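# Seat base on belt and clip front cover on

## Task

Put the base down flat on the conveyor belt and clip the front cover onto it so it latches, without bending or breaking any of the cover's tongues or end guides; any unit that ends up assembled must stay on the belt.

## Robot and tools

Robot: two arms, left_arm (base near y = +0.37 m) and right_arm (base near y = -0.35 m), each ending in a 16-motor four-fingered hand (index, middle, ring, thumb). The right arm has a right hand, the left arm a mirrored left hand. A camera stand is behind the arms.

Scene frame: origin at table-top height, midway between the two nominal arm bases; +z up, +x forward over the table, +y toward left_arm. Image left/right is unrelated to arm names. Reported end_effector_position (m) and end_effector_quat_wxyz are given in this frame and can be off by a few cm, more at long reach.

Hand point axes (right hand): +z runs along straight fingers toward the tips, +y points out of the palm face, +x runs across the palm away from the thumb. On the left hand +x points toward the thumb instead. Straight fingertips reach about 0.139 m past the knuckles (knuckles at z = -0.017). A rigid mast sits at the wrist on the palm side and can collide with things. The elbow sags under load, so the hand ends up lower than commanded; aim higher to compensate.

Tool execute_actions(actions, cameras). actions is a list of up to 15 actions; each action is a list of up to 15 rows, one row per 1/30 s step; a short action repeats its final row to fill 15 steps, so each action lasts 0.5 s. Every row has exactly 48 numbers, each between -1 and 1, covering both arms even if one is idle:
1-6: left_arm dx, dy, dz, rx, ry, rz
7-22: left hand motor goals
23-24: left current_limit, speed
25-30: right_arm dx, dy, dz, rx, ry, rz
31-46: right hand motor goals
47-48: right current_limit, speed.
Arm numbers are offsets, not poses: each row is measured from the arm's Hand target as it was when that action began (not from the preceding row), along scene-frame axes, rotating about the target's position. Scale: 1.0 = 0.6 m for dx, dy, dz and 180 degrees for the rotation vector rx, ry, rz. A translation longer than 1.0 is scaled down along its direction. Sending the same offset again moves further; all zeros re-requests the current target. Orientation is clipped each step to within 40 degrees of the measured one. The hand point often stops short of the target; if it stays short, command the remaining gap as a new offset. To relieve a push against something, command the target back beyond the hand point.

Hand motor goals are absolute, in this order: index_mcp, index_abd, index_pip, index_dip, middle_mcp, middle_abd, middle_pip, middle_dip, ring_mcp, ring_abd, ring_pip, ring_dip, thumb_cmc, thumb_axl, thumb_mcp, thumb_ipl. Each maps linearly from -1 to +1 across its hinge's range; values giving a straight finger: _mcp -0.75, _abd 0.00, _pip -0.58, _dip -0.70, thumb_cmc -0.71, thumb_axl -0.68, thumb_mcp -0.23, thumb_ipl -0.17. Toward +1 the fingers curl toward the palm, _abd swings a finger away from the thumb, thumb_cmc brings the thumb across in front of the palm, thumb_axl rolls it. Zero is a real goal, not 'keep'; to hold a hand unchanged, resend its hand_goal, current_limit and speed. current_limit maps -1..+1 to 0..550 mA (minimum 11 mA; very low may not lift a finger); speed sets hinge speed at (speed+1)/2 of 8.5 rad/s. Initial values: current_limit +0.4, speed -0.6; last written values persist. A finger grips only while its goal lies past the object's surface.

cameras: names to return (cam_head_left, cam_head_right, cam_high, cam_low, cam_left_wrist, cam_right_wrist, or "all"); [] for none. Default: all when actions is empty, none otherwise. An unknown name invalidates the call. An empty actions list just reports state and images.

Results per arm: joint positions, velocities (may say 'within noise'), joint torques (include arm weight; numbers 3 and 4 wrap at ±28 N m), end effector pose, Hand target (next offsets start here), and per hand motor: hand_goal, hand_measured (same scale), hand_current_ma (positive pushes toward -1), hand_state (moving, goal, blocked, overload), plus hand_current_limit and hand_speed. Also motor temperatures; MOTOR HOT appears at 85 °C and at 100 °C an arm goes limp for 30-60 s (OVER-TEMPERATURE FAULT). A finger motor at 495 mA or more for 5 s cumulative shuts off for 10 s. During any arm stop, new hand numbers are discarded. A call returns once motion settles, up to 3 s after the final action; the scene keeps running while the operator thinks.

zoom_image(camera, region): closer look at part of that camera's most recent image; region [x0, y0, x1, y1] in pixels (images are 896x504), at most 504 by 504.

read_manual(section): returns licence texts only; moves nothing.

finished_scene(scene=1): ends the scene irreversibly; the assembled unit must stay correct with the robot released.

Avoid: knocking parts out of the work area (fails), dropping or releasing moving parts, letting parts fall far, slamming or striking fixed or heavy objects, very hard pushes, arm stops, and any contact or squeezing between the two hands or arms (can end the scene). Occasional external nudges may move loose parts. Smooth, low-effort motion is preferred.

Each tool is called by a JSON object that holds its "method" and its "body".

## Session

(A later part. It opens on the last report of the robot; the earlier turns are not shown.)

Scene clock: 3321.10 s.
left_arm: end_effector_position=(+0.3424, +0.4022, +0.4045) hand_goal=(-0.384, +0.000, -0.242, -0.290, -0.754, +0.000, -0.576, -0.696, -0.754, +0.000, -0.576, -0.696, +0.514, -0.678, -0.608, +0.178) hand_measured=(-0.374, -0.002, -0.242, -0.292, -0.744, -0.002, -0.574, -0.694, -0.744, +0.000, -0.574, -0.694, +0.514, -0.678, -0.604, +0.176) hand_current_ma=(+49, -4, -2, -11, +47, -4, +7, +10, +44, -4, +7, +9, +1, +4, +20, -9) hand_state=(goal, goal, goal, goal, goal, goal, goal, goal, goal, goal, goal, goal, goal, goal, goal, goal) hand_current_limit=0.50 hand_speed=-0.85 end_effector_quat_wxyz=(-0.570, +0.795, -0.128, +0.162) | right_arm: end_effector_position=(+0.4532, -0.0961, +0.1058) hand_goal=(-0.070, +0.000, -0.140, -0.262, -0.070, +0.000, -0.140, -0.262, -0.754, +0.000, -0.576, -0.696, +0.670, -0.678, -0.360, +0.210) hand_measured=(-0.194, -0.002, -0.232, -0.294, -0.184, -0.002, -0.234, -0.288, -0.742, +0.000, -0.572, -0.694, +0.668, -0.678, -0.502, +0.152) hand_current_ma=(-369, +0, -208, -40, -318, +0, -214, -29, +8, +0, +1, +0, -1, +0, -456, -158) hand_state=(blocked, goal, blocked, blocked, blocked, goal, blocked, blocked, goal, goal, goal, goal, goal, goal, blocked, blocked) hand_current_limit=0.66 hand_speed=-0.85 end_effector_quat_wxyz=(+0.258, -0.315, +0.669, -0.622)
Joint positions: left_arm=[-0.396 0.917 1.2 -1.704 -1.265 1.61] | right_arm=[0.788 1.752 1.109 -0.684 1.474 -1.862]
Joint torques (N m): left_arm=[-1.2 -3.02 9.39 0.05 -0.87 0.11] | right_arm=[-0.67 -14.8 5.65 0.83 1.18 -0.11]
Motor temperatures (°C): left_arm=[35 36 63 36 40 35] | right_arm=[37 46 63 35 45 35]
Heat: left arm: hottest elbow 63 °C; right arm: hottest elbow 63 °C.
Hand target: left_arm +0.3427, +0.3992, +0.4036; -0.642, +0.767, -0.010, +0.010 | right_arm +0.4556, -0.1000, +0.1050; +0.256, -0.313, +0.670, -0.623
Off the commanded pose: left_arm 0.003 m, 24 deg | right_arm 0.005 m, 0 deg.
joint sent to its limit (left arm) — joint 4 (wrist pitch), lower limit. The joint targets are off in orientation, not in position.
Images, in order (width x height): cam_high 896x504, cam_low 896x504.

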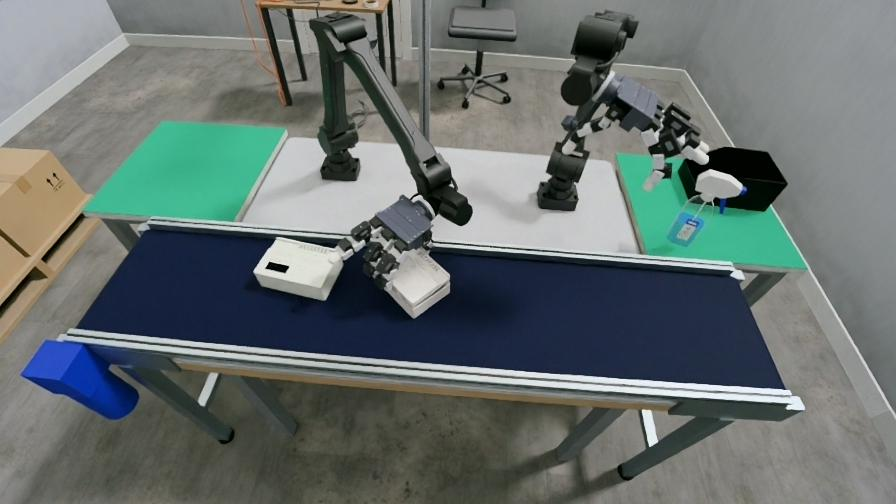

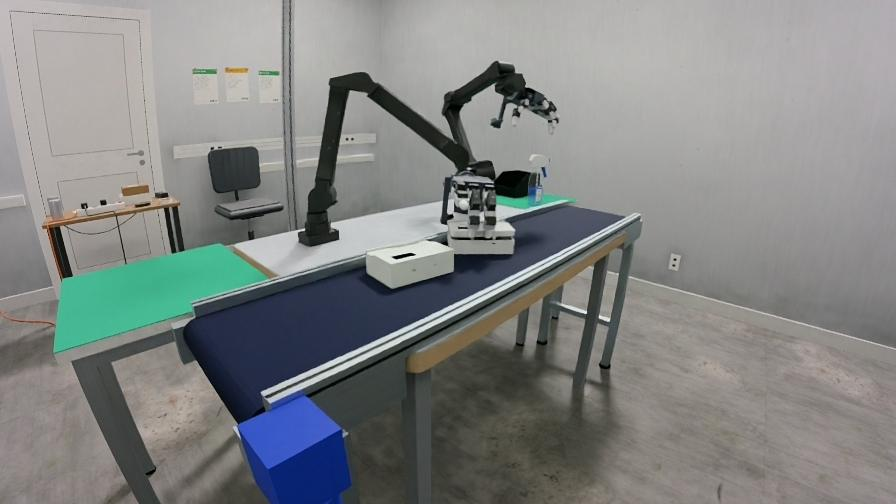

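{"method": "execute_actions", "body": {"actions": [[[0,0,0,0,0,0,-0.384,0,-0.241,-0.29,-0.754,0,-0.576,-0.696,-0.754,0,-0.576,-0.696,0.514,-0.678,-0.607,0.178,0.5,-0.85,0,0,-0.006,-0.003,0.0028,0,-0.07,0,-0.14,-0.262,-0.07,0,-0.14,-0.262,-0.754,0,-0.576,-0.696,0.671,-0.678,-0.36,0.21,0.66,-0.85]]], "cameras": ["cam_low","cam_high"]}}

{"method": "zoom_image", "body": {"camera": "cam_low", "region": [440, 222, 480, 254]}}

{"method": "zoom_image", "body": {"camera": "cam_low", "region": [480, 222, 520, 254]}}

{"method": "zoom_image", "body": {"camera": "cam_high", "region": [392, 268, 460, 316]}}

Scene clock: 3329.50 s.
left_arm: end_effector_position=(+0.3424, +0.4022, +0.4045) hand_goal=(-0.384, +0.000, -0.242, -0.290, -0.754, +0.000, -0.576, -0.696, -0.754, +0.000, -0.576, -0.696, +0.514, -0.678, -0.608, +0.178) hand_measured=(-0.374, -0.002, -0.242, -0.292, -0.744, -0.002, -0.574, -0.694, -0.744, +0.000, -0.574, -0.694, +0.514, -0.678, -0.604, +0.176) hand_current_ma=(+49, -4, -2, -11, +47, -4, +7, +10, +44, -4, +7, +9, +1, +4, +20, -9) hand_state=(goal, goal, goal, goal, goal, goal, goal, goal, goal, goal, goal, goal, goal, goal, goal, goal) hand_current_limit=0.50 hand_speed=-0.85 end_effector_quat_wxyz=(-0.570, +0.795, -0.128, +0.162) | right_arm: end_effector_position=(+0.4532, -0.0961, +0.1058) hand_goal=(-0.070, +0.000, -0.140, -0.262, -0.070, +0.000, -0.140, -0.262, -0.754, +0.000, -0.576, -0.696, +0.670, -0.678, -0.360, +0.210) hand_measured=(-0.194, -0.002, -0.232, -0.294, -0.184, -0.002, -0.234, -0.288, -0.742, +0.000, -0.572, -0.694, +0.668, -0.678, -0.502, +0.152) hand_current_ma=(-369, +0, -208, -40, -318, +0, -214, -29, +8, +0, +1, +0, -1, +0, -456, -158) hand_state=(blocked, goal, blocked, blocked, blocked, goal, blocked, blocked, goal, goal, goal, goal, goal, goal, blocked, blocked) hand_current_limit=0.66 hand_speed=-0.85 end_effector_quat_wxyz=(+0.258, -0.315, +0.669, -0.622)
Joint positions: left_arm=[-0.396 0.917 1.2 -1.704 -1.265 1.61] | right_arm=[0.788 1.752 1.109 -0.684 1.474 -1.862]
Joint torques (N m): left_arm=[-1.14 -3.02 9.35 0.09 -0.86 0.1] | right_arm=[-0.32 -14.04 5.87 0.5 1.19 -0.14]
Motor temperatures (°C): left_arm=[35 36 63 36 40 35] | right_arm=[37 46 63 35 45 35]
Heat: left arm: hottest elbow 63 °C; right arm: hottest elbow 63 °C.
Hand target: left_arm +0.3427, +0.3992, +0.4036; -0.642, +0.767, -0.010, +0.010 | right_arm +0.4556, -0.1000, +0.1014; +0.251, -0.317, +0.668, -0.625
Off the commanded pose: left_arm 0.003 m, 24 deg | right_arm 0.006 m, 1 deg.
joint sent to its limit (left arm) — joint 4 (wrist pitch), lower limit. The joint targets are off in orientation, not in position.
Images, in order (width x height): cam_high 896x504, cam_low 896x504.

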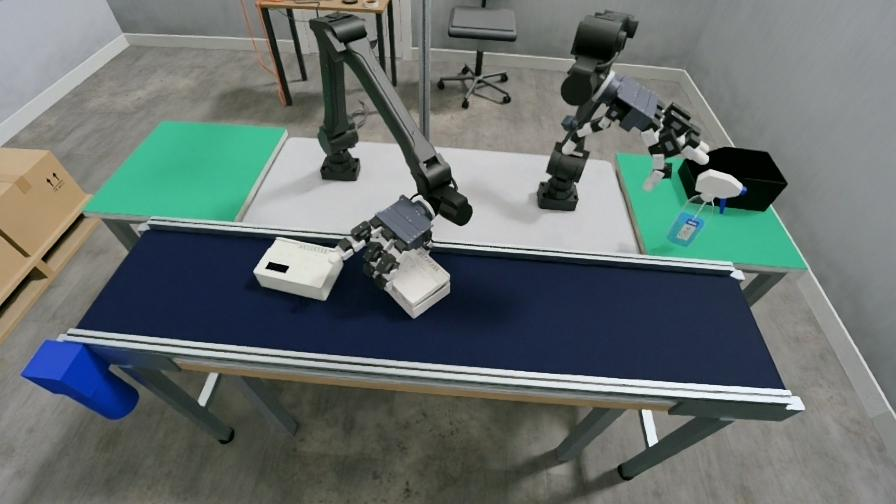

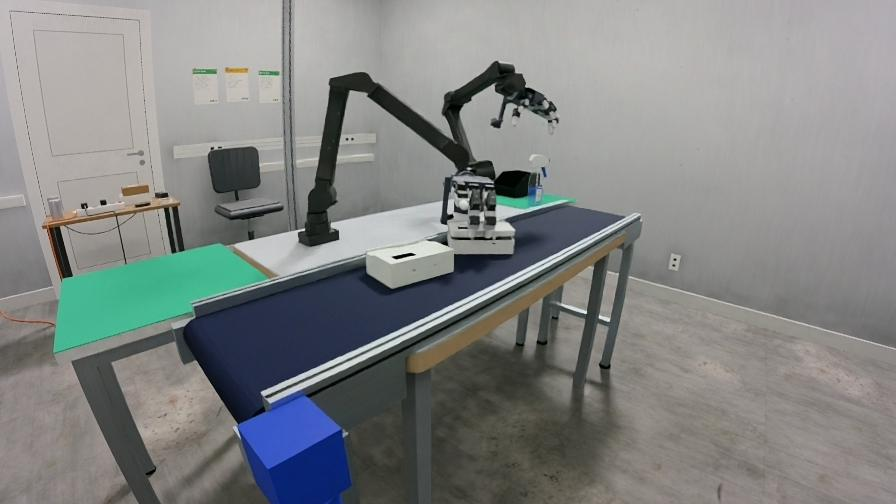

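Scaled by 12.600 from the camera's 896x504 image, which has a finer 1280x720 frame.

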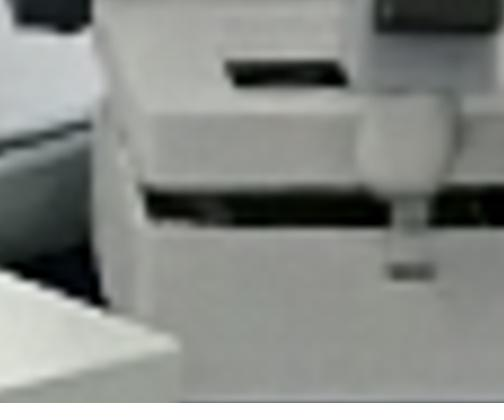

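Scaled by 12.600 from the camera's 896x504 image, which has a finer 1280x720 frame.

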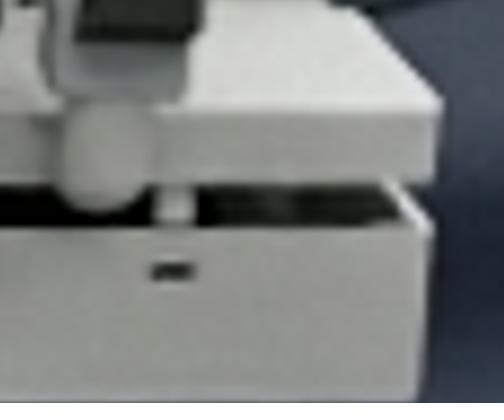

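Scaled by 7.412 from the camera's 896x504 image, which has a finer 1280x720 frame.

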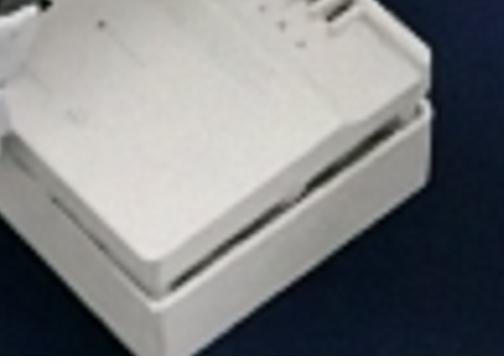

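{"method": "execute_actions", "body": {"actions": [], "cameras": ["cam_head_left","cam_head_right","cam_high"]}}

{"method": "zoom_image", "body": {"camera": "cam_head_left", "region": [462, 256, 490, 284]}}

{"method": "zoom_image", "body": {"camera": "cam_head_left", "region": [484, 254, 514, 284]}}

{"method": "zoom_image", "body": {"camera": "cam_high", "region": [438, 266, 458, 288]}}

{"method": "zoom_image", "body": {"camera": "cam_high", "region": [388, 280, 416, 308]}}

Scene clock: 3336.20 s.
left_arm: end_effector_position=(+0.3424, +0.4022, +0.4045) hand_goal=(-0.384, +0.000, -0.242, -0.290, -0.754, +0.000, -0.576, -0.696, -0.754, +0.000, -0.576, -0.696, +0.514, -0.678, -0.608, +0.178) hand_measured=(-0.374, -0.002, -0.242, -0.292, -0.744, -0.002, -0.574, -0.694, -0.744, +0.000, -0.574, -0.694, +0.514, -0.678, -0.604, +0.176) hand_current_ma=(+49, -4, -2, -11, +47, -4, +7, +10, +44, -4, +7, +9, +1, +4, +20, -9) hand_state=(goal, goal, goal, goal, goal, goal, goal, goal, goal, goal, goal, goal, goal, goal, goal, goal) hand_current_limit=0.50 hand_speed=-0.85 end_effector_quat_wxyz=(-0.570, +0.795, -0.128, +0.162) | right_arm: end_effector_position=(+0.4532, -0.0961, +0.1058) hand_goal=(-0.070, +0.000, -0.140, -0.262, -0.070, +0.000, -0.140, -0.262, -0.754, +0.000, -0.576, -0.696, +0.670, -0.678, -0.360, +0.210) hand_measured=(-0.194, -0.002, -0.232, -0.294, -0.184, -0.002, -0.234, -0.288, -0.742, +0.000, -0.572, -0.694, +0.668, -0.678, -0.502, +0.152) hand_current_ma=(-369, +0, -208, -40, -318, +0, -214, -29, +8, +0, +1, +0, -1, +0, -456, -158) hand_state=(blocked, goal, blocked, blocked, blocked, goal, blocked, blocked, goal, goal, goal, goal, goal, goal, blocked, blocked) hand_current_limit=0.66 hand_speed=-0.85 end_effector_quat_wxyz=(+0.258, -0.315, +0.669, -0.622)
Joint positions: left_arm=[-0.396 0.917 1.2 -1.704 -1.265 1.61] | right_arm=[0.788 1.752 1.109 -0.684 1.474 -1.862]
Joint velocities: within noise
Joint torques (N m): left_arm=[-0.91 -3.14 9.29 0.06 -0.86 0.1] | right_arm=[-0.62 -13.51 5.9 0.57 1.18 -0.14]
Motor temperatures (°C): left_arm=[35 36 63 36 40 35] | right_arm=[37 46 63 35 45 35]
Heat: left arm: hottest elbow 63 °C; right arm: hottest elbow 63 °C.
Hand target: left_arm +0.3427, +0.3992, +0.4036; -0.642, +0.767, -0.010, +0.010 | right_arm +0.4556, -0.1000, +0.1014; +0.251, -0.317, +0.668, -0.625
Off the commanded pose: left_arm 0.003 m, 24 deg | right_arm 0.006 m, 1 deg.
Images, in order (width x height): cam_head_left 896x504, cam_head_right 896x504, cam_high 896x504.

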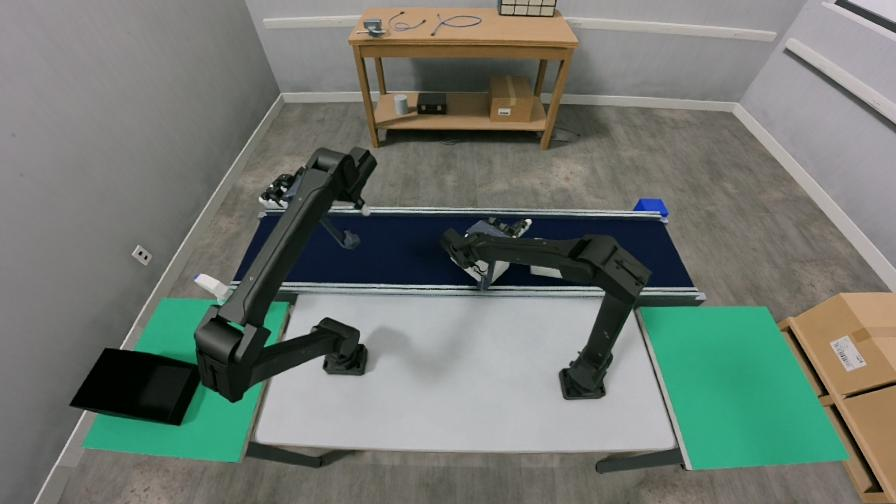

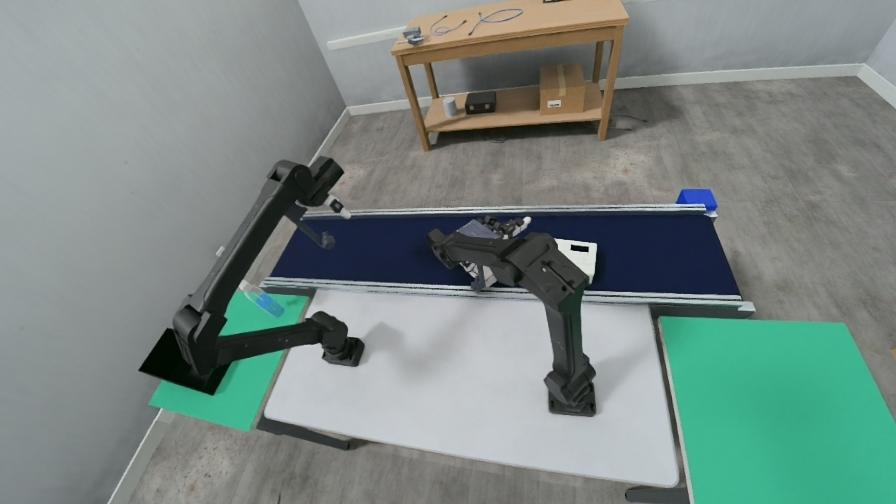

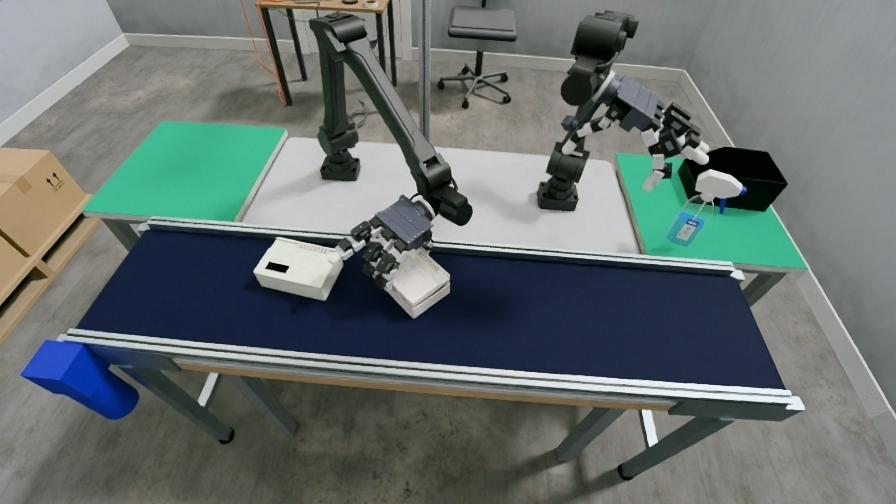

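Scaled by 18.000 from the camera's 896x504 image, which has a finer 1280x720 frame.

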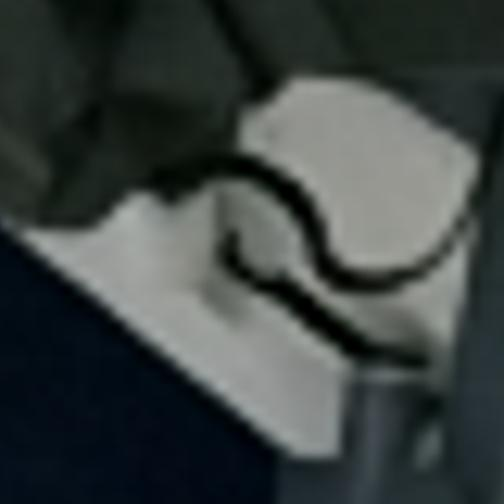

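Scaled by 16.800 from the camera's 896x504 image, which has a finer 1280x720 frame.

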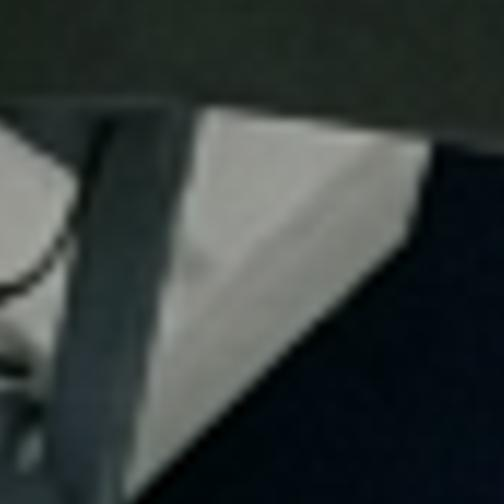

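Scaled by 22.909 from the camera's 896x504 image, which has a finer 1280x720 frame.

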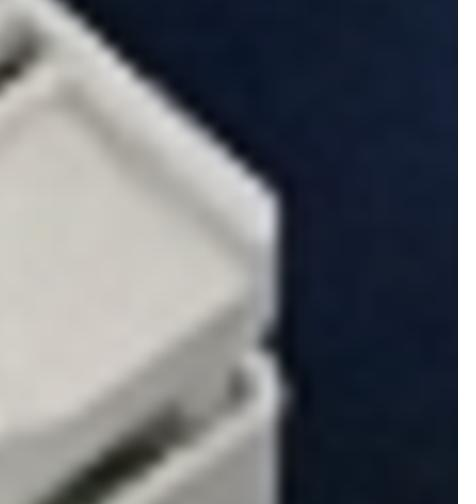

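Scaled by 18.000 from the camera's 896x504 image, which has a finer 1280x720 frame.

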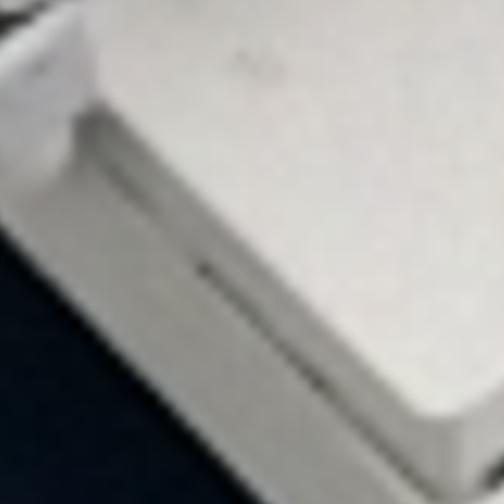

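{"method": "execute_actions", "body": {"actions": [[[0,0,0,0,0,0,-0.384,0,-0.241,-0.29,-0.754,0,-0.576,-0.696,-0.754,0,-0.576,-0.696,0.514,-0.678,-0.607,0.178,0.5,-0.85,0,0,-0.004,0,0,0,-0.07,0,-0.14,-0.262,-0.07,0,-0.14,-0.262,-0.754,0,-0.576,-0.696,0.671,-0.678,-0.36,0.21,0.66,-0.85]]], "cameras": []}}

Scene clock: 3352.37 s.
left_arm: end_effector_position=(+0.3424, +0.4022, +0.4045) hand_goal=(-0.384, +0.000, -0.242, -0.290, -0.754, +0.000, -0.576, -0.696, -0.754, +0.000, -0.576, -0.696, +0.514, -0.678, -0.608, +0.178) hand_measured=(-0.374, -0.002, -0.242, -0.292, -0.744, -0.002, -0.574, -0.694, -0.744, +0.000, -0.574, -0.694, +0.514, -0.678, -0.604, +0.176) hand_current_ma=(+49, -4, -2, -11, +47, -4, +7, +10, +44, -4, +7, +9, +1, +4, +20, -9) hand_state=(goal, goal, goal, goal, goal, goal, goal, goal, goal, goal, goal, goal, goal, goal, goal, goal) hand_current_limit=0.50 hand_speed=-0.85 end_effector_quat_wxyz=(-0.570, +0.795, -0.128, +0.162) | right_arm: end_effector_position=(+0.4532, -0.0961, +0.1058) hand_goal=(-0.070, +0.000, -0.140, -0.262, -0.070, +0.000, -0.140, -0.262, -0.754, +0.000, -0.576, -0.696, +0.670, -0.678, -0.360, +0.210) hand_measured=(-0.194, -0.002, -0.232, -0.294, -0.184, -0.002, -0.234, -0.288, -0.742, +0.000, -0.572, -0.694, +0.668, -0.678, -0.502, +0.152) hand_current_ma=(-369, +0, -208, -40, -318, +0, -214, -29, +8, +0, +1, +0, -1, +0, -456, -158) hand_state=(blocked, goal, blocked, blocked, blocked, goal, blocked, blocked, goal, goal, goal, goal, goal, goal, blocked, blocked) hand_current_limit=0.66 hand_speed=-0.85 end_effector_quat_wxyz=(+0.258, -0.315, +0.669, -0.622)
Joint positions: left_arm=[-0.396 0.917 1.2 -1.704 -1.265 1.61] | right_arm=[0.788 1.752 1.109 -0.684 1.474 -1.862]
Joint torques (N m): left_arm=[-1.14 -2.9 9.32 0.05 -0.86 0.11] | right_arm=[-0.32 -13.39 5.71 0.85 1.21 -0.16]
Motor temperatures (°C): left_arm=[35 36 63 36 40 35] | right_arm=[37 45 63 35 45 35]
Heat: left arm: hottest elbow 63 °C; right arm: hottest elbow 63 °C.
Hand target: left_arm +0.3427, +0.3992, +0.4036; -0.642, +0.767, -0.010, +0.010 | right_arm +0.4556, -0.1000, +0.0991; +0.251, -0.317, +0.668, -0.625
Off the commanded pose: left_arm 0.003 m, 24 deg | right_arm 0.008 m, 1 deg.
joint sent to its limit (left arm) — joint 4 (wrist pitch), lower limit. The joint targets are off in orientation, not in position.
No camera images: "cameras" was empty.

{"method": "execute_actions", "body": {"actions": [], "cameras": ["cam_low"]}}

{"method": "zoom_image", "body": {"camera": "cam_low", "region": [464, 232, 484, 248]}}

{"method": "zoom_image", "body": {"camera": "cam_low", "region": [484, 232, 504, 248]}}

Scene clock: 3360.10 s.
left_arm: end_effector_position=(+0.3424, +0.4022, +0.4045) hand_goal=(-0.384, +0.000, -0.242, -0.290, -0.754, +0.000, -0.576, -0.696, -0.754, +0.000, -0.576, -0.696, +0.514, -0.678, -0.608, +0.178) hand_measured=(-0.374, -0.002, -0.242, -0.292, -0.744, -0.002, -0.574, -0.694, -0.744, +0.000, -0.574, -0.694, +0.514, -0.678, -0.604, +0.176) hand_current_ma=(+49, -4, -2, -11, +47, -4, +7, +10, +44, -4, +7, +9, +1, +4, +20, -9) hand_state=(goal, goal, goal, goal, goal, goal, goal, goal, goal, goal, goal, goal, goal, goal, goal, goal) hand_current_limit=0.50 hand_speed=-0.85 end_effector_quat_wxyz=(-0.570, +0.795, -0.128, +0.162) | right_arm: end_effector_position=(+0.4532, -0.0961, +0.1058) hand_goal=(-0.070, +0.000, -0.140, -0.262, -0.070, +0.000, -0.140, -0.262, -0.754, +0.000, -0.576, -0.696, +0.670, -0.678, -0.360, +0.210) hand_measured=(-0.194, -0.002, -0.232, -0.294, -0.184, -0.002, -0.234, -0.288, -0.742, +0.000, -0.572, -0.694, +0.668, -0.678, -0.502, +0.152) hand_current_ma=(-369, +0, -208, -40, -318, +0, -214, -29, +8, +0, +1, +0, -1, +0, -456, -158) hand_state=(blocked, goal, blocked, blocked, blocked, goal, blocked, blocked, goal, goal, goal, goal, goal, goal, blocked, blocked) hand_current_limit=0.66 hand_speed=-0.85 end_effector_quat_wxyz=(+0.258, -0.315, +0.669, -0.622)
Joint positions: left_arm=[-0.396 0.917 1.2 -1.704 -1.265 1.61] | right_arm=[0.788 1.752 1.109 -0.684 1.474 -1.862]
Joint velocities: within noise
Joint torques (N m): left_arm=[-1.14 -3.19 9.37 0.05 -0.86 0.11] | right_arm=[-1.2 -14.04 5.86 0.81 1.19 -0.15]
Motor temperatures (°C): left_arm=[35 36 63 36 40 35] | right_arm=[37 45 63 35 45 35]
Heat: left arm: hottest elbow 63 °C; right arm: hottest elbow 63 °C.
Hand target: left_arm +0.3427, +0.3992, +0.4036; -0.642, +0.767, -0.010, +0.010 | right_arm +0.4556, -0.1000, +0.0991; +0.251, -0.317, +0.668, -0.625
Off the commanded pose: left_arm 0.003 m, 24 deg | right_arm 0.008 m, 1 deg.
Images, in order (width x height): cam_low 896x504.

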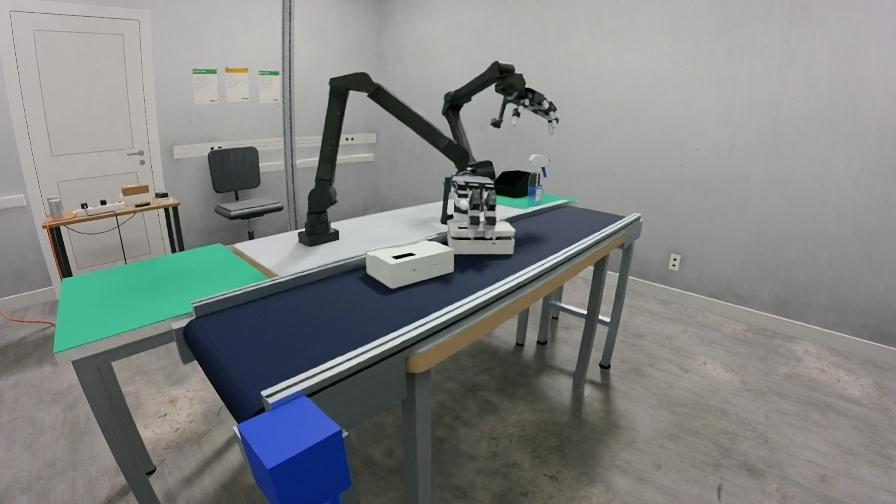

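Scaled by 25.200 from the camera's 896x504 image, which has a finer 1280x720 frame.

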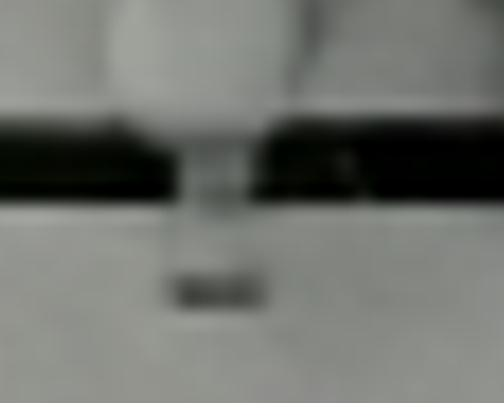

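Scaled by 25.200 from the camera's 896x504 image, which has a finer 1280x720 frame.

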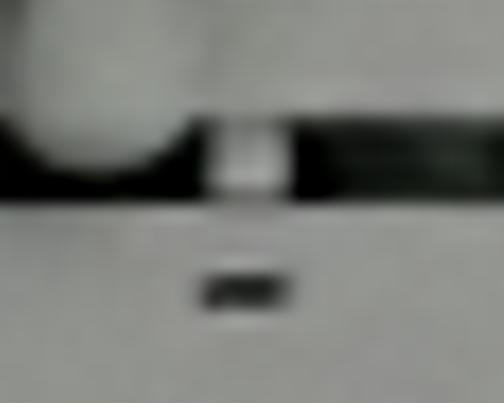

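{"method": "execute_actions", "body": {"actions": [[[0,0,0,0,0,0,-0.384,0,-0.241,-0.29,-0.754,0,-0.576,-0.696,-0.754,0,-0.576,-0.696,0.514,-0.678,-0.607,0.178,0.5,-0.85,0,0,-0.004,0,0,0,-0.07,0,-0.14,-0.262,-0.07,0,-0.14,-0.262,-0.754,0,-0.576,-0.696,0.671,-0.678,-0.36,0.21,0.66,-0.85]]], "cameras": []}}

Scene clock: 3387.70 s.
left_arm: end_effector_position=(+0.3424, +0.4022, +0.4045) hand_goal=(-0.384, +0.000, -0.242, -0.290, -0.754, +0.000, -0.576, -0.696, -0.754, +0.000, -0.576, -0.696, +0.514, -0.678, -0.608, +0.178) hand_measured=(-0.374, -0.002, -0.242, -0.292, -0.744, -0.002, -0.574, -0.694, -0.744, +0.000, -0.574, -0.694, +0.514, -0.678, -0.604, +0.176) hand_current_ma=(+49, -4, -2, -11, +47, -4, +7, +10, +44, -4, +7, +9, +1, +4, +20, -9) hand_state=(goal, goal, goal, goal, goal, goal, goal, goal, goal, goal, goal, goal, goal, goal, goal, goal) hand_current_limit=0.50 hand_speed=-0.85 end_effector_quat_wxyz=(-0.570, +0.795, -0.128, +0.162) | right_arm: end_effector_position=(+0.4535, -0.0960, +0.1056) hand_goal=(-0.070, +0.000, -0.140, -0.262, -0.070, +0.000, -0.140, -0.262, -0.754, +0.000, -0.576, -0.696, +0.670, -0.678, -0.360, +0.210) hand_measured=(-0.194, +0.000, -0.232, -0.294, -0.184, +0.000, -0.234, -0.288, -0.742, +0.000, -0.572, -0.694, +0.668, -0.678, -0.502, +0.152) hand_current_ma=(-369, +0, -208, -40, -318, +0, -212, -29, +8, +0, +1, +0, -1, +0, -456, -158) hand_state=(blocked, goal, blocked, blocked, blocked, goal, blocked, blocked, goal, goal, goal, goal, goal, goal, blocked, blocked) hand_current_limit=0.66 hand_speed=-0.85 end_effector_quat_wxyz=(+0.258, -0.315, +0.668, -0.623)
Joint positions: left_arm=[-0.396 0.917 1.2 -1.704 -1.265 1.61] | right_arm=[0.788 1.753 1.109 -0.681 1.476 -1.865]
Joint torques (N m): left_arm=[-1.08 -3.02 9.36 0.01 -0.87 0.11] | right_arm=[-1.03 -13.1 5.56 1.03 1.11 -0.1]
Motor temperatures (°C): left_arm=[35 36 63 36 40 35] | right_arm=[37 44 63 35 45 35]
Heat: left arm: hottest elbow 63 °C; right arm: hottest elbow 63 °C.
Hand target: left_arm +0.3427, +0.3992, +0.4036; -0.642, +0.767, -0.010, +0.010 | right_arm +0.4556, -0.1000, +0.0967; +0.251, -0.317, +0.668, -0.625
Off the commanded pose: left_arm 0.003 m, 24 deg | right_arm 0.010 m, 1 deg.
joint sent to its limit (left arm) — joint 4 (wrist pitch), lower limit. The joint targets are off in orientation, not in position.
No camera images: "cameras" was empty.

{"method": "execute_actions", "body": {"actions": [[[0,0,0,0,0,0,-0.384,0,-0.241,-0.29,-0.754,0,-0.576,-0.696,-0.754,0,-0.576,-0.696,0.514,-0.678,-0.607,0.178,0.5,-0.85,0,0,-0.003,0,0,0,-0.07,0,-0.14,-0.262,-0.07,0,-0.14,-0.262,-0.754,0,-0.576,-0.696,0.671,-0.678,-0.36,0.21,0.66,-0.85]]], "cameras": ["cam_low","cam_high"]}}

{"method": "zoom_image", "body": {"camera": "cam_low", "region": [464, 232, 484, 248]}}

{"method": "zoom_image", "body": {"camera": "cam_low", "region": [484, 232, 504, 248]}}

{"method": "zoom_image", "body": {"camera": "cam_high", "region": [388, 280, 416, 308]}}

{"method": "zoom_image", "body": {"camera": "cam_high", "region": [414, 270, 456, 308]}}

Scene clock: 3399.33 s.
left_arm: end_effector_position=(+0.3424, +0.4022, +0.4045) hand_goal=(-0.384, +0.000, -0.242, -0.290, -0.754, +0.000, -0.576, -0.696, -0.754, +0.000, -0.576, -0.696, +0.514, -0.678, -0.608, +0.178) hand_measured=(-0.374, -0.002, -0.242, -0.292, -0.744, -0.002, -0.574, -0.694, -0.744, +0.000, -0.574, -0.694, +0.514, -0.678, -0.604, +0.176) hand_current_ma=(+49, -4, -2, -11, +47, -4, +7, +10, +44, -4, +7, +9, +1, +4, +20, -9) hand_state=(goal, goal, goal, goal, goal, goal, goal, goal, goal, goal, goal, goal, goal, goal, goal, goal) hand_current_limit=0.50 hand_speed=-0.85 end_effector_quat_wxyz=(-0.570, +0.795, -0.128, +0.162) | right_arm: end_effector_position=(+0.4539, -0.0959, +0.1054) hand_goal=(-0.070, +0.000, -0.140, -0.262, -0.070, +0.000, -0.140, -0.262, -0.754, +0.000, -0.576, -0.696, +0.670, -0.678, -0.360, +0.210) hand_measured=(-0.194, +0.000, -0.232, -0.294, -0.184, +0.000, -0.234, -0.288, -0.742, +0.000, -0.572, -0.694, +0.668, -0.678, -0.502, +0.152) hand_current_ma=(-369, +0, -208, -40, -318, +0, -210, -29, +8, +0, +1, +0, -1, +0, -456, -158) hand_state=(blocked, goal, blocked, blocked, blocked, goal, blocked, blocked, goal, goal, goal, goal, goal, goal, blocked, blocked) hand_current_limit=0.66 hand_speed=-0.85 end_effector_quat_wxyz=(+0.258, -0.315, +0.668, -0.623)
Joint positions: left_arm=[-0.396 0.917 1.2 -1.704 -1.265 1.61] | right_arm=[0.788 1.754 1.109 -0.676 1.478 -1.869]
Joint torques (N m): left_arm=[-1.26 -2.96 9.33 0.06 -0.87 0.1] | right_arm=[-0.91 -12.81 5.38 0.88 1.07 -0.1]
Motor temperatures (°C): left_arm=[35 36 63 36 40 35] | right_arm=[37 44 63 35 44 35]
Heat: left arm: hottest elbow 63 °C; right arm: hottest elbow 63 °C.
Hand target: left_arm +0.3427, +0.3992, +0.4036; -0.642, +0.767, -0.010, +0.010 | right_arm +0.4556, -0.1000, +0.0949; +0.251, -0.317, +0.668, -0.625
Off the commanded pose: left_arm 0.003 m, 24 deg | right_arm 0.011 m, 1 deg.
joint sent to its limit (left arm) — joint 4 (wrist pitch), lower limit. The joint targets are off in orientation, not in position.
Images, in order (width x height): cam_high 896x504, cam_low 896x504.

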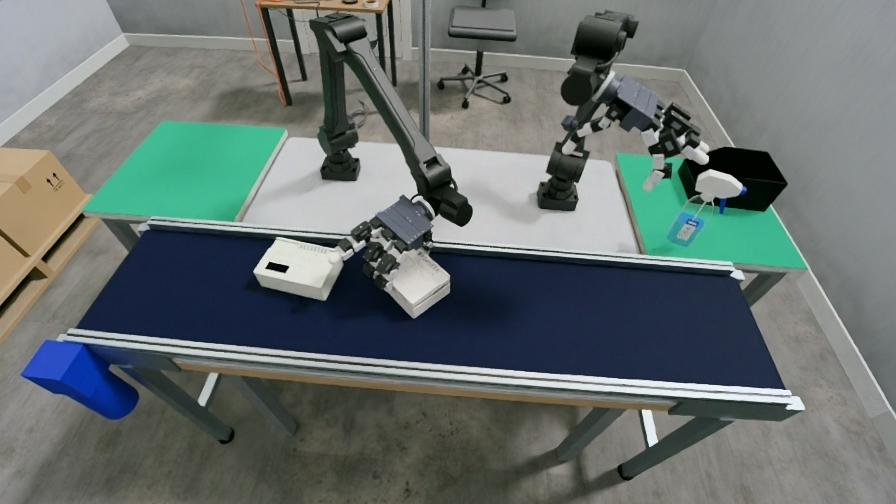

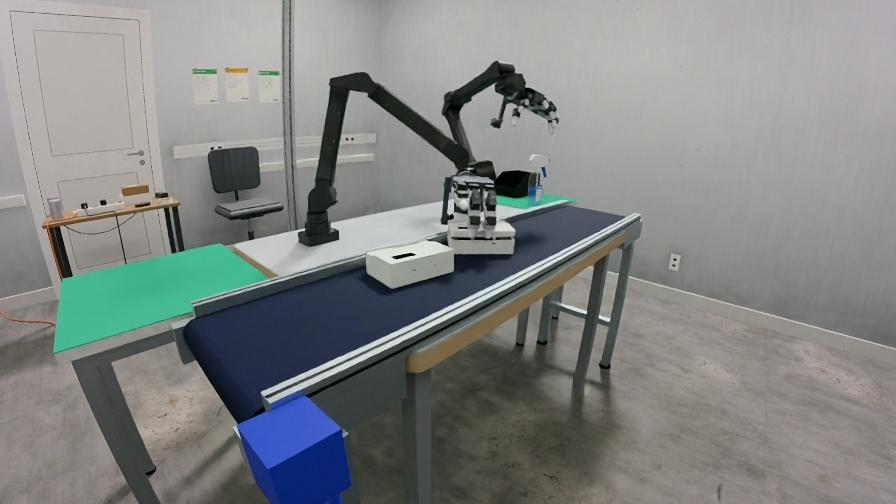

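Scaled by 25.200 from the camera's 896x504 image, which has a finer 1280x720 frame.

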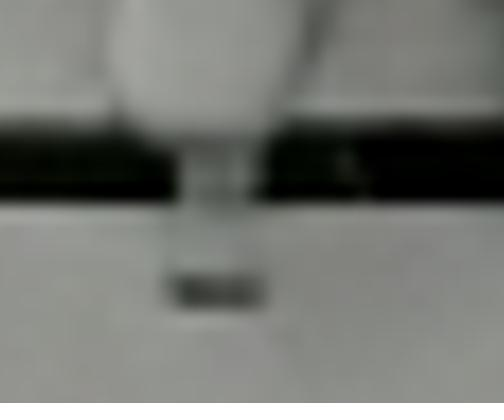

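Scaled by 25.200 from the camera's 896x504 image, which has a finer 1280x720 frame.

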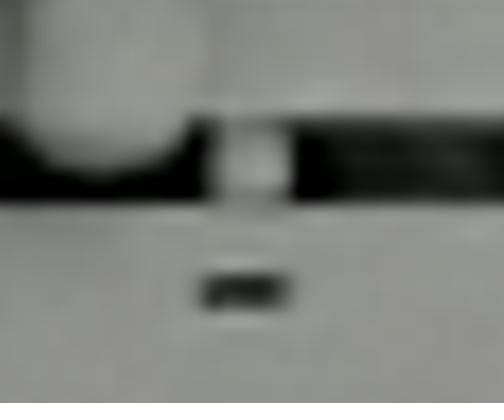

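Scaled by 18.000 from the camera's 896x504 image, which has a finer 1280x720 frame.

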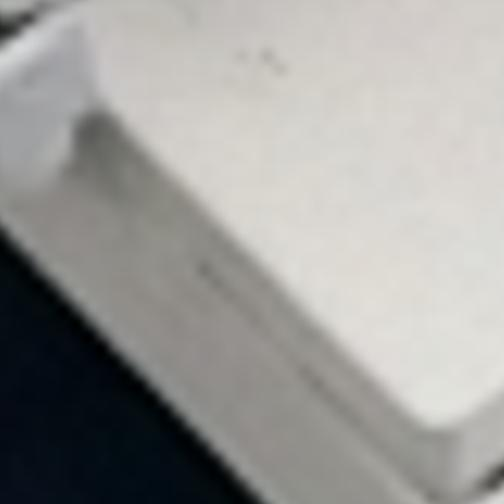

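Scaled by 12.000 from the camera's 896x504 image, which has a finer 1280x720 frame.

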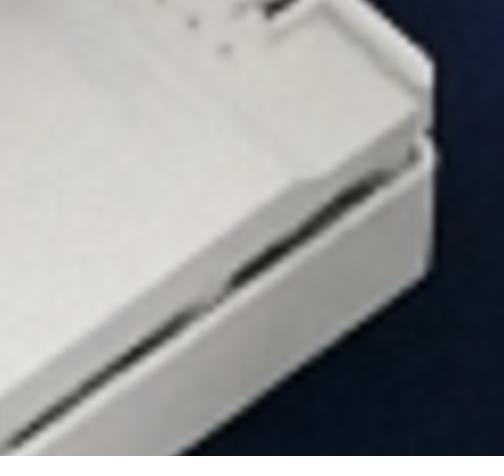

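{"method": "execute_actions", "body": {"actions": [[[0,0,0,0,0,0,-0.384,0,-0.241,-0.29,-0.754,0,-0.576,-0.696,-0.754,0,-0.576,-0.696,0.514,-0.678,-0.607,0.178,0.5,-0.85,0,0,0.014,0,0,0,-0.07,0,-0.14,-0.262,-0.07,0,-0.14,-0.262,-0.754,0,-0.576,-0.696,0.671,-0.678,-0.36,0.21,0.66,-0.85]]], "cameras": []}}

Scene clock: 3410.23 s.
left_arm: end_effector_position=(+0.3424, +0.4022, +0.4045) hand_goal=(-0.384, +0.000, -0.242, -0.290, -0.754, +0.000, -0.576, -0.696, -0.754, +0.000, -0.576, -0.696, +0.514, -0.678, -0.608, +0.178) hand_measured=(-0.374, -0.002, -0.242, -0.292, -0.744, -0.002, -0.574, -0.694, -0.744, +0.000, -0.574, -0.694, +0.514, -0.678, -0.604, +0.176) hand_current_ma=(+49, -4, -2, -11, +47, -4, +7, +10, +44, -4, +7, +9, +1, +4, +20, -9) hand_state=(goal, goal, goal, goal, goal, goal, goal, goal, goal, goal, goal, goal, goal, goal, goal, goal) hand_current_limit=0.50 hand_speed=-0.85 end_effector_quat_wxyz=(-0.570, +0.795, -0.128, +0.162) | right_arm: end_effector_position=(+0.4538, -0.0959, +0.1054) hand_goal=(-0.070, +0.000, -0.140, -0.262, -0.070, +0.000, -0.140, -0.262, -0.754, +0.000, -0.576, -0.696, +0.670, -0.678, -0.360, +0.210) hand_measured=(-0.194, +0.000, -0.232, -0.294, -0.184, +0.000, -0.234, -0.288, -0.742, +0.000, -0.572, -0.694, +0.668, -0.678, -0.502, +0.152) hand_current_ma=(-369, +0, -208, -40, -318, +0, -210, -29, +8, +0, +1, +0, -1, +0, -456, -158) hand_state=(blocked, goal, blocked, blocked, blocked, goal, blocked, blocked, goal, goal, goal, goal, goal, goal, blocked, blocked) hand_current_limit=0.66 hand_speed=-0.85 end_effector_quat_wxyz=(+0.258, -0.315, +0.668, -0.623)
Joint positions: left_arm=[-0.396 0.917 1.2 -1.704 -1.265 1.61] | right_arm=[0.788 1.754 1.109 -0.676 1.478 -1.87]
Joint torques (N m): left_arm=[-1.14 -3.02 9.39 0.06 -0.84 0.11] | right_arm=[-0.38 -14.1 5.97 0.4 1.07 -0.14]
Motor temperatures (°C): left_arm=[35 36 63 36 40 35] | right_arm=[37 45 62 35 44 35]
Heat: left arm: hottest elbow 63 °C; right arm: hottest elbow 62 °C.
Hand target: left_arm +0.3427, +0.3992, +0.4036; -0.642, +0.767, -0.010, +0.010 | right_arm +0.4556, -0.1000, +0.1033; +0.251, -0.317, +0.668, -0.625
Off the commanded pose: left_arm 0.003 m, 24 deg | right_arm 0.005 m, 1 deg.
joint sent to its limit (left arm) — joint 4 (wrist pitch), lower limit. The joint targets are off in orientation, not in position.
No camera images: "cameras" was empty.

{"method": "execute_actions", "body": {"actions": [[[0,0,0,0,0,0,-0.384,0,-0.241,-0.29,-0.754,0,-0.576,-0.696,-0.754,0,-0.576,-0.696,0.514,-0.678,-0.607,0.178,0.5,-0.85,0,0,0.005,0,0,0,-0.06,0,-0.13,-0.262,-0.06,0,-0.13,-0.262,-0.754,0,-0.576,-0.696,0.671,-0.678,-0.424,0.21,0.66,-0.85]]], "cameras": []}}

Scene clock: 3416.20 s.
left_arm: end_effector_position=(+0.3424, +0.4022, +0.4045) hand_goal=(-0.384, +0.000, -0.242, -0.290, -0.754, +0.000, -0.576, -0.696, -0.754, +0.000, -0.576, -0.696, +0.514, -0.678, -0.608, +0.178) hand_measured=(-0.374, -0.002, -0.242, -0.292, -0.744, -0.002, -0.574, -0.694, -0.744, +0.000, -0.574, -0.694, +0.514, -0.678, -0.604, +0.176) hand_current_ma=(+49, -4, -2, -11, +47, -4, +7, +10, +44, -4, +7, +9, +1, +4, +20, -9) hand_state=(goal, goal, goal, goal, goal, goal, goal, goal, goal, goal, goal, goal, goal, goal, goal, goal) hand_current_limit=0.50 hand_speed=-0.85 end_effector_quat_wxyz=(-0.570, +0.795, -0.128, +0.162) | right_arm: end_effector_position=(+0.4538, -0.0960, +0.1054) hand_goal=(-0.060, +0.000, -0.130, -0.262, -0.060, +0.000, -0.130, -0.262, -0.754, +0.000, -0.576, -0.696, +0.670, -0.678, -0.424, +0.210) hand_measured=(-0.194, +0.000, -0.222, -0.294, -0.184, +0.000, -0.224, -0.288, -0.742, +0.000, -0.572, -0.694, +0.668, -0.678, -0.510, +0.152) hand_current_ma=(-417, +0, -206, -40, -364, +0, -210, -29, +8, +0, +1, +0, -1, +0, -277, -158) hand_state=(blocked, goal, blocked, blocked, blocked, goal, blocked, blocked, goal, goal, goal, goal, goal, goal, blocked, blocked) hand_current_limit=0.66 hand_speed=-0.85 end_effector_quat_wxyz=(+0.258, -0.315, +0.668, -0.623)
Joint positions: left_arm=[-0.396 0.917 1.2 -1.704 -1.265 1.61] | right_arm=[0.788 1.754 1.109 -0.676 1.478 -1.87]
Joint torques (N m): left_arm=[-1.14 -3.19 9.36 -0.01 -0.85 0.11] | right_arm=[-0.09 -15.09 6.09 0.14 1.05 -0.11]
Motor temperatures (°C): left_arm=[35 36 63 36 40 35] | right_arm=[37 45 63 35 44 35]
Heat: left arm: hottest elbow 63 °C; right arm: hottest elbow 63 °C.
Hand target: left_arm +0.3427, +0.3992, +0.4036; -0.642, +0.767, -0.010, +0.010 | right_arm +0.4556, -0.1000, +0.1062; +0.251, -0.317, +0.668, -0.625
Off the commanded pose: left_arm 0.003 m, 24 deg | right_arm 0.005 m, 1 deg.
joint sent to its limit (left arm) — joint 4 (wrist pitch), lower limit. The joint targets are off in orientation, not in position.
No camera images: "cameras" was empty.

{"method": "execute_actions", "body": {"actions": [], "cameras": ["cam_high","cam_low","cam_head_left"]}}

{"method": "zoom_image", "body": {"camera": "cam_low", "region": [436, 216, 532, 260]}}

{"method": "zoom_image", "body": {"camera": "cam_high", "region": [384, 260, 464, 316]}}

Scene clock: 3441.93 s.
left_arm: end_effector_position=(+0.3424, +0.4022, +0.4045) hand_goal=(-0.384, +0.000, -0.242, -0.290, -0.754, +0.000, -0.576, -0.696, -0.754, +0.000, -0.576, -0.696, +0.514, -0.678, -0.608, +0.178) hand_measured=(-0.374, -0.002, -0.242, -0.292, -0.744, -0.002, -0.574, -0.694, -0.744, +0.000, -0.574, -0.694, +0.514, -0.678, -0.604, +0.176) hand_current_ma=(+49, -4, -2, -11, +47, -4, +7, +10, +44, -4, +7, +9, +1, +4, +20, -9) hand_state=(goal, goal, goal, goal, goal, goal, goal, goal, goal, goal, goal, goal, goal, goal, goal, goal) hand_current_limit=0.50 hand_speed=-0.85 end_effector_quat_wxyz=(-0.570, +0.795, -0.128, +0.162) | right_arm: end_effector_position=(+0.4538, -0.0960, +0.1054) hand_goal=(-0.060, +0.000, -0.130, -0.262, -0.060, +0.000, -0.130, -0.262, -0.754, +0.000, -0.576, -0.696, +0.670, -0.678, -0.424, +0.210) hand_measured=(-0.194, +0.000, -0.222, -0.294, -0.184, +0.000, -0.224, -0.288, -0.742, +0.000, -0.572, -0.694, +0.668, -0.678, -0.510, +0.152) hand_current_ma=(-417, +0, -206, -40, -364, +0, -210, -29, +8, +0, +1, +0, -1, +0, -277, -158) hand_state=(blocked, goal, blocked, blocked, blocked, goal, blocked, blocked, goal, goal, goal, goal, goal, goal, blocked, blocked) hand_current_limit=0.66 hand_speed=-0.85 end_effector_quat_wxyz=(+0.258, -0.315, +0.668, -0.623)
Joint positions: left_arm=[-0.396 0.917 1.2 -1.704 -1.265 1.61] | right_arm=[0.788 1.754 1.109 -0.676 1.478 -1.87]
Joint velocities: within noise
Joint torques (N m): left_arm=[-1.08 -2.96 9.33 0.08 -0.86 0.09] | right_arm=[-0.09 -15.21 5.91 0.24 1.01 -0.15]
Motor temperatures (°C): left_arm=[35 36 63 36 40 35] | right_arm=[37 46 63 35 44 35]
Heat: left arm: hottest elbow 63 °C; right arm: hottest elbow 63 °C.
Hand target: left_arm +0.3427, +0.3992, +0.4036; -0.642, +0.767, -0.010, +0.010 | right_arm +0.4556, -0.1000, +0.1062; +0.251, -0.317, +0.668, -0.625
Off the commanded pose: left_arm 0.003 m, 24 deg | right_arm 0.005 m, 1 deg.
Images, in order (width x height): cam_head_left 896x504, cam_high 896x504, cam_low 896x504.

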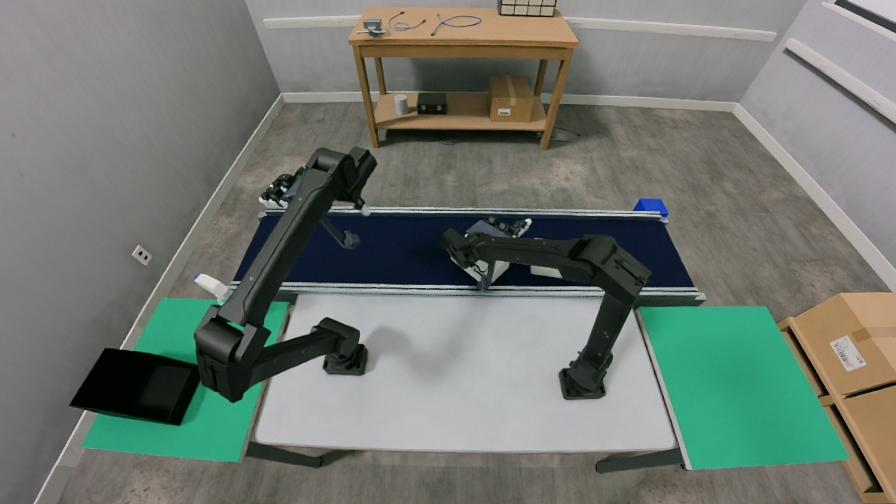

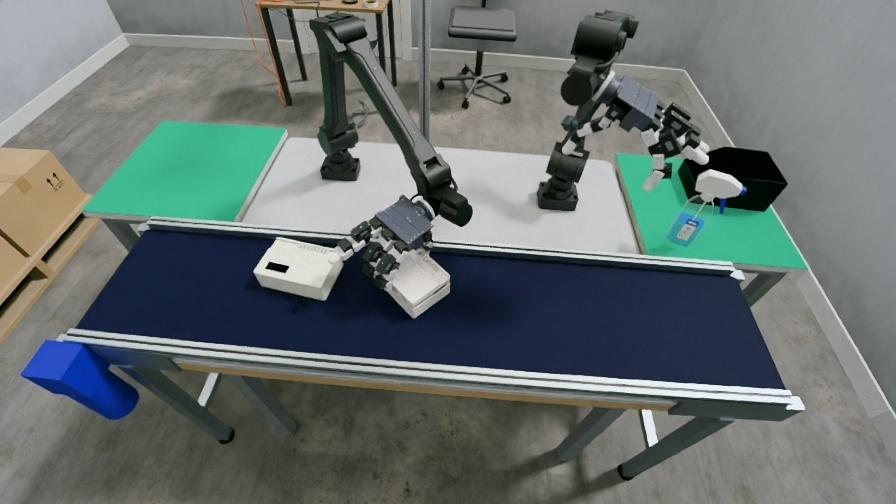

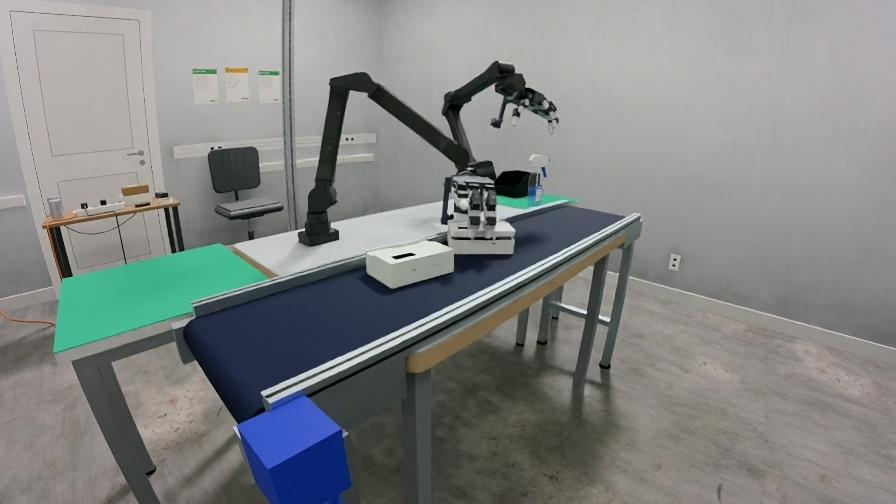

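Scaled by 5.250 from the camera's 896x504 image, which has a finer 1280x720 frame.

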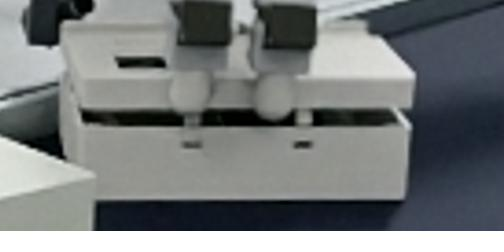

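Scaled by 6.300 from the camera's 896x504 image, which has a finer 1280x720 frame.

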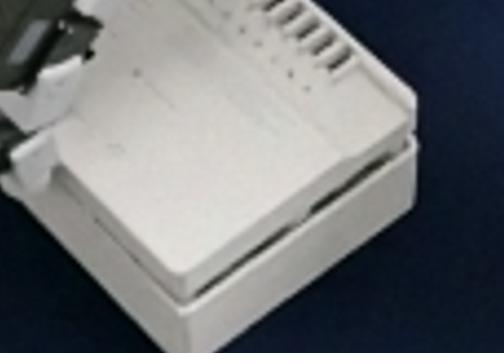

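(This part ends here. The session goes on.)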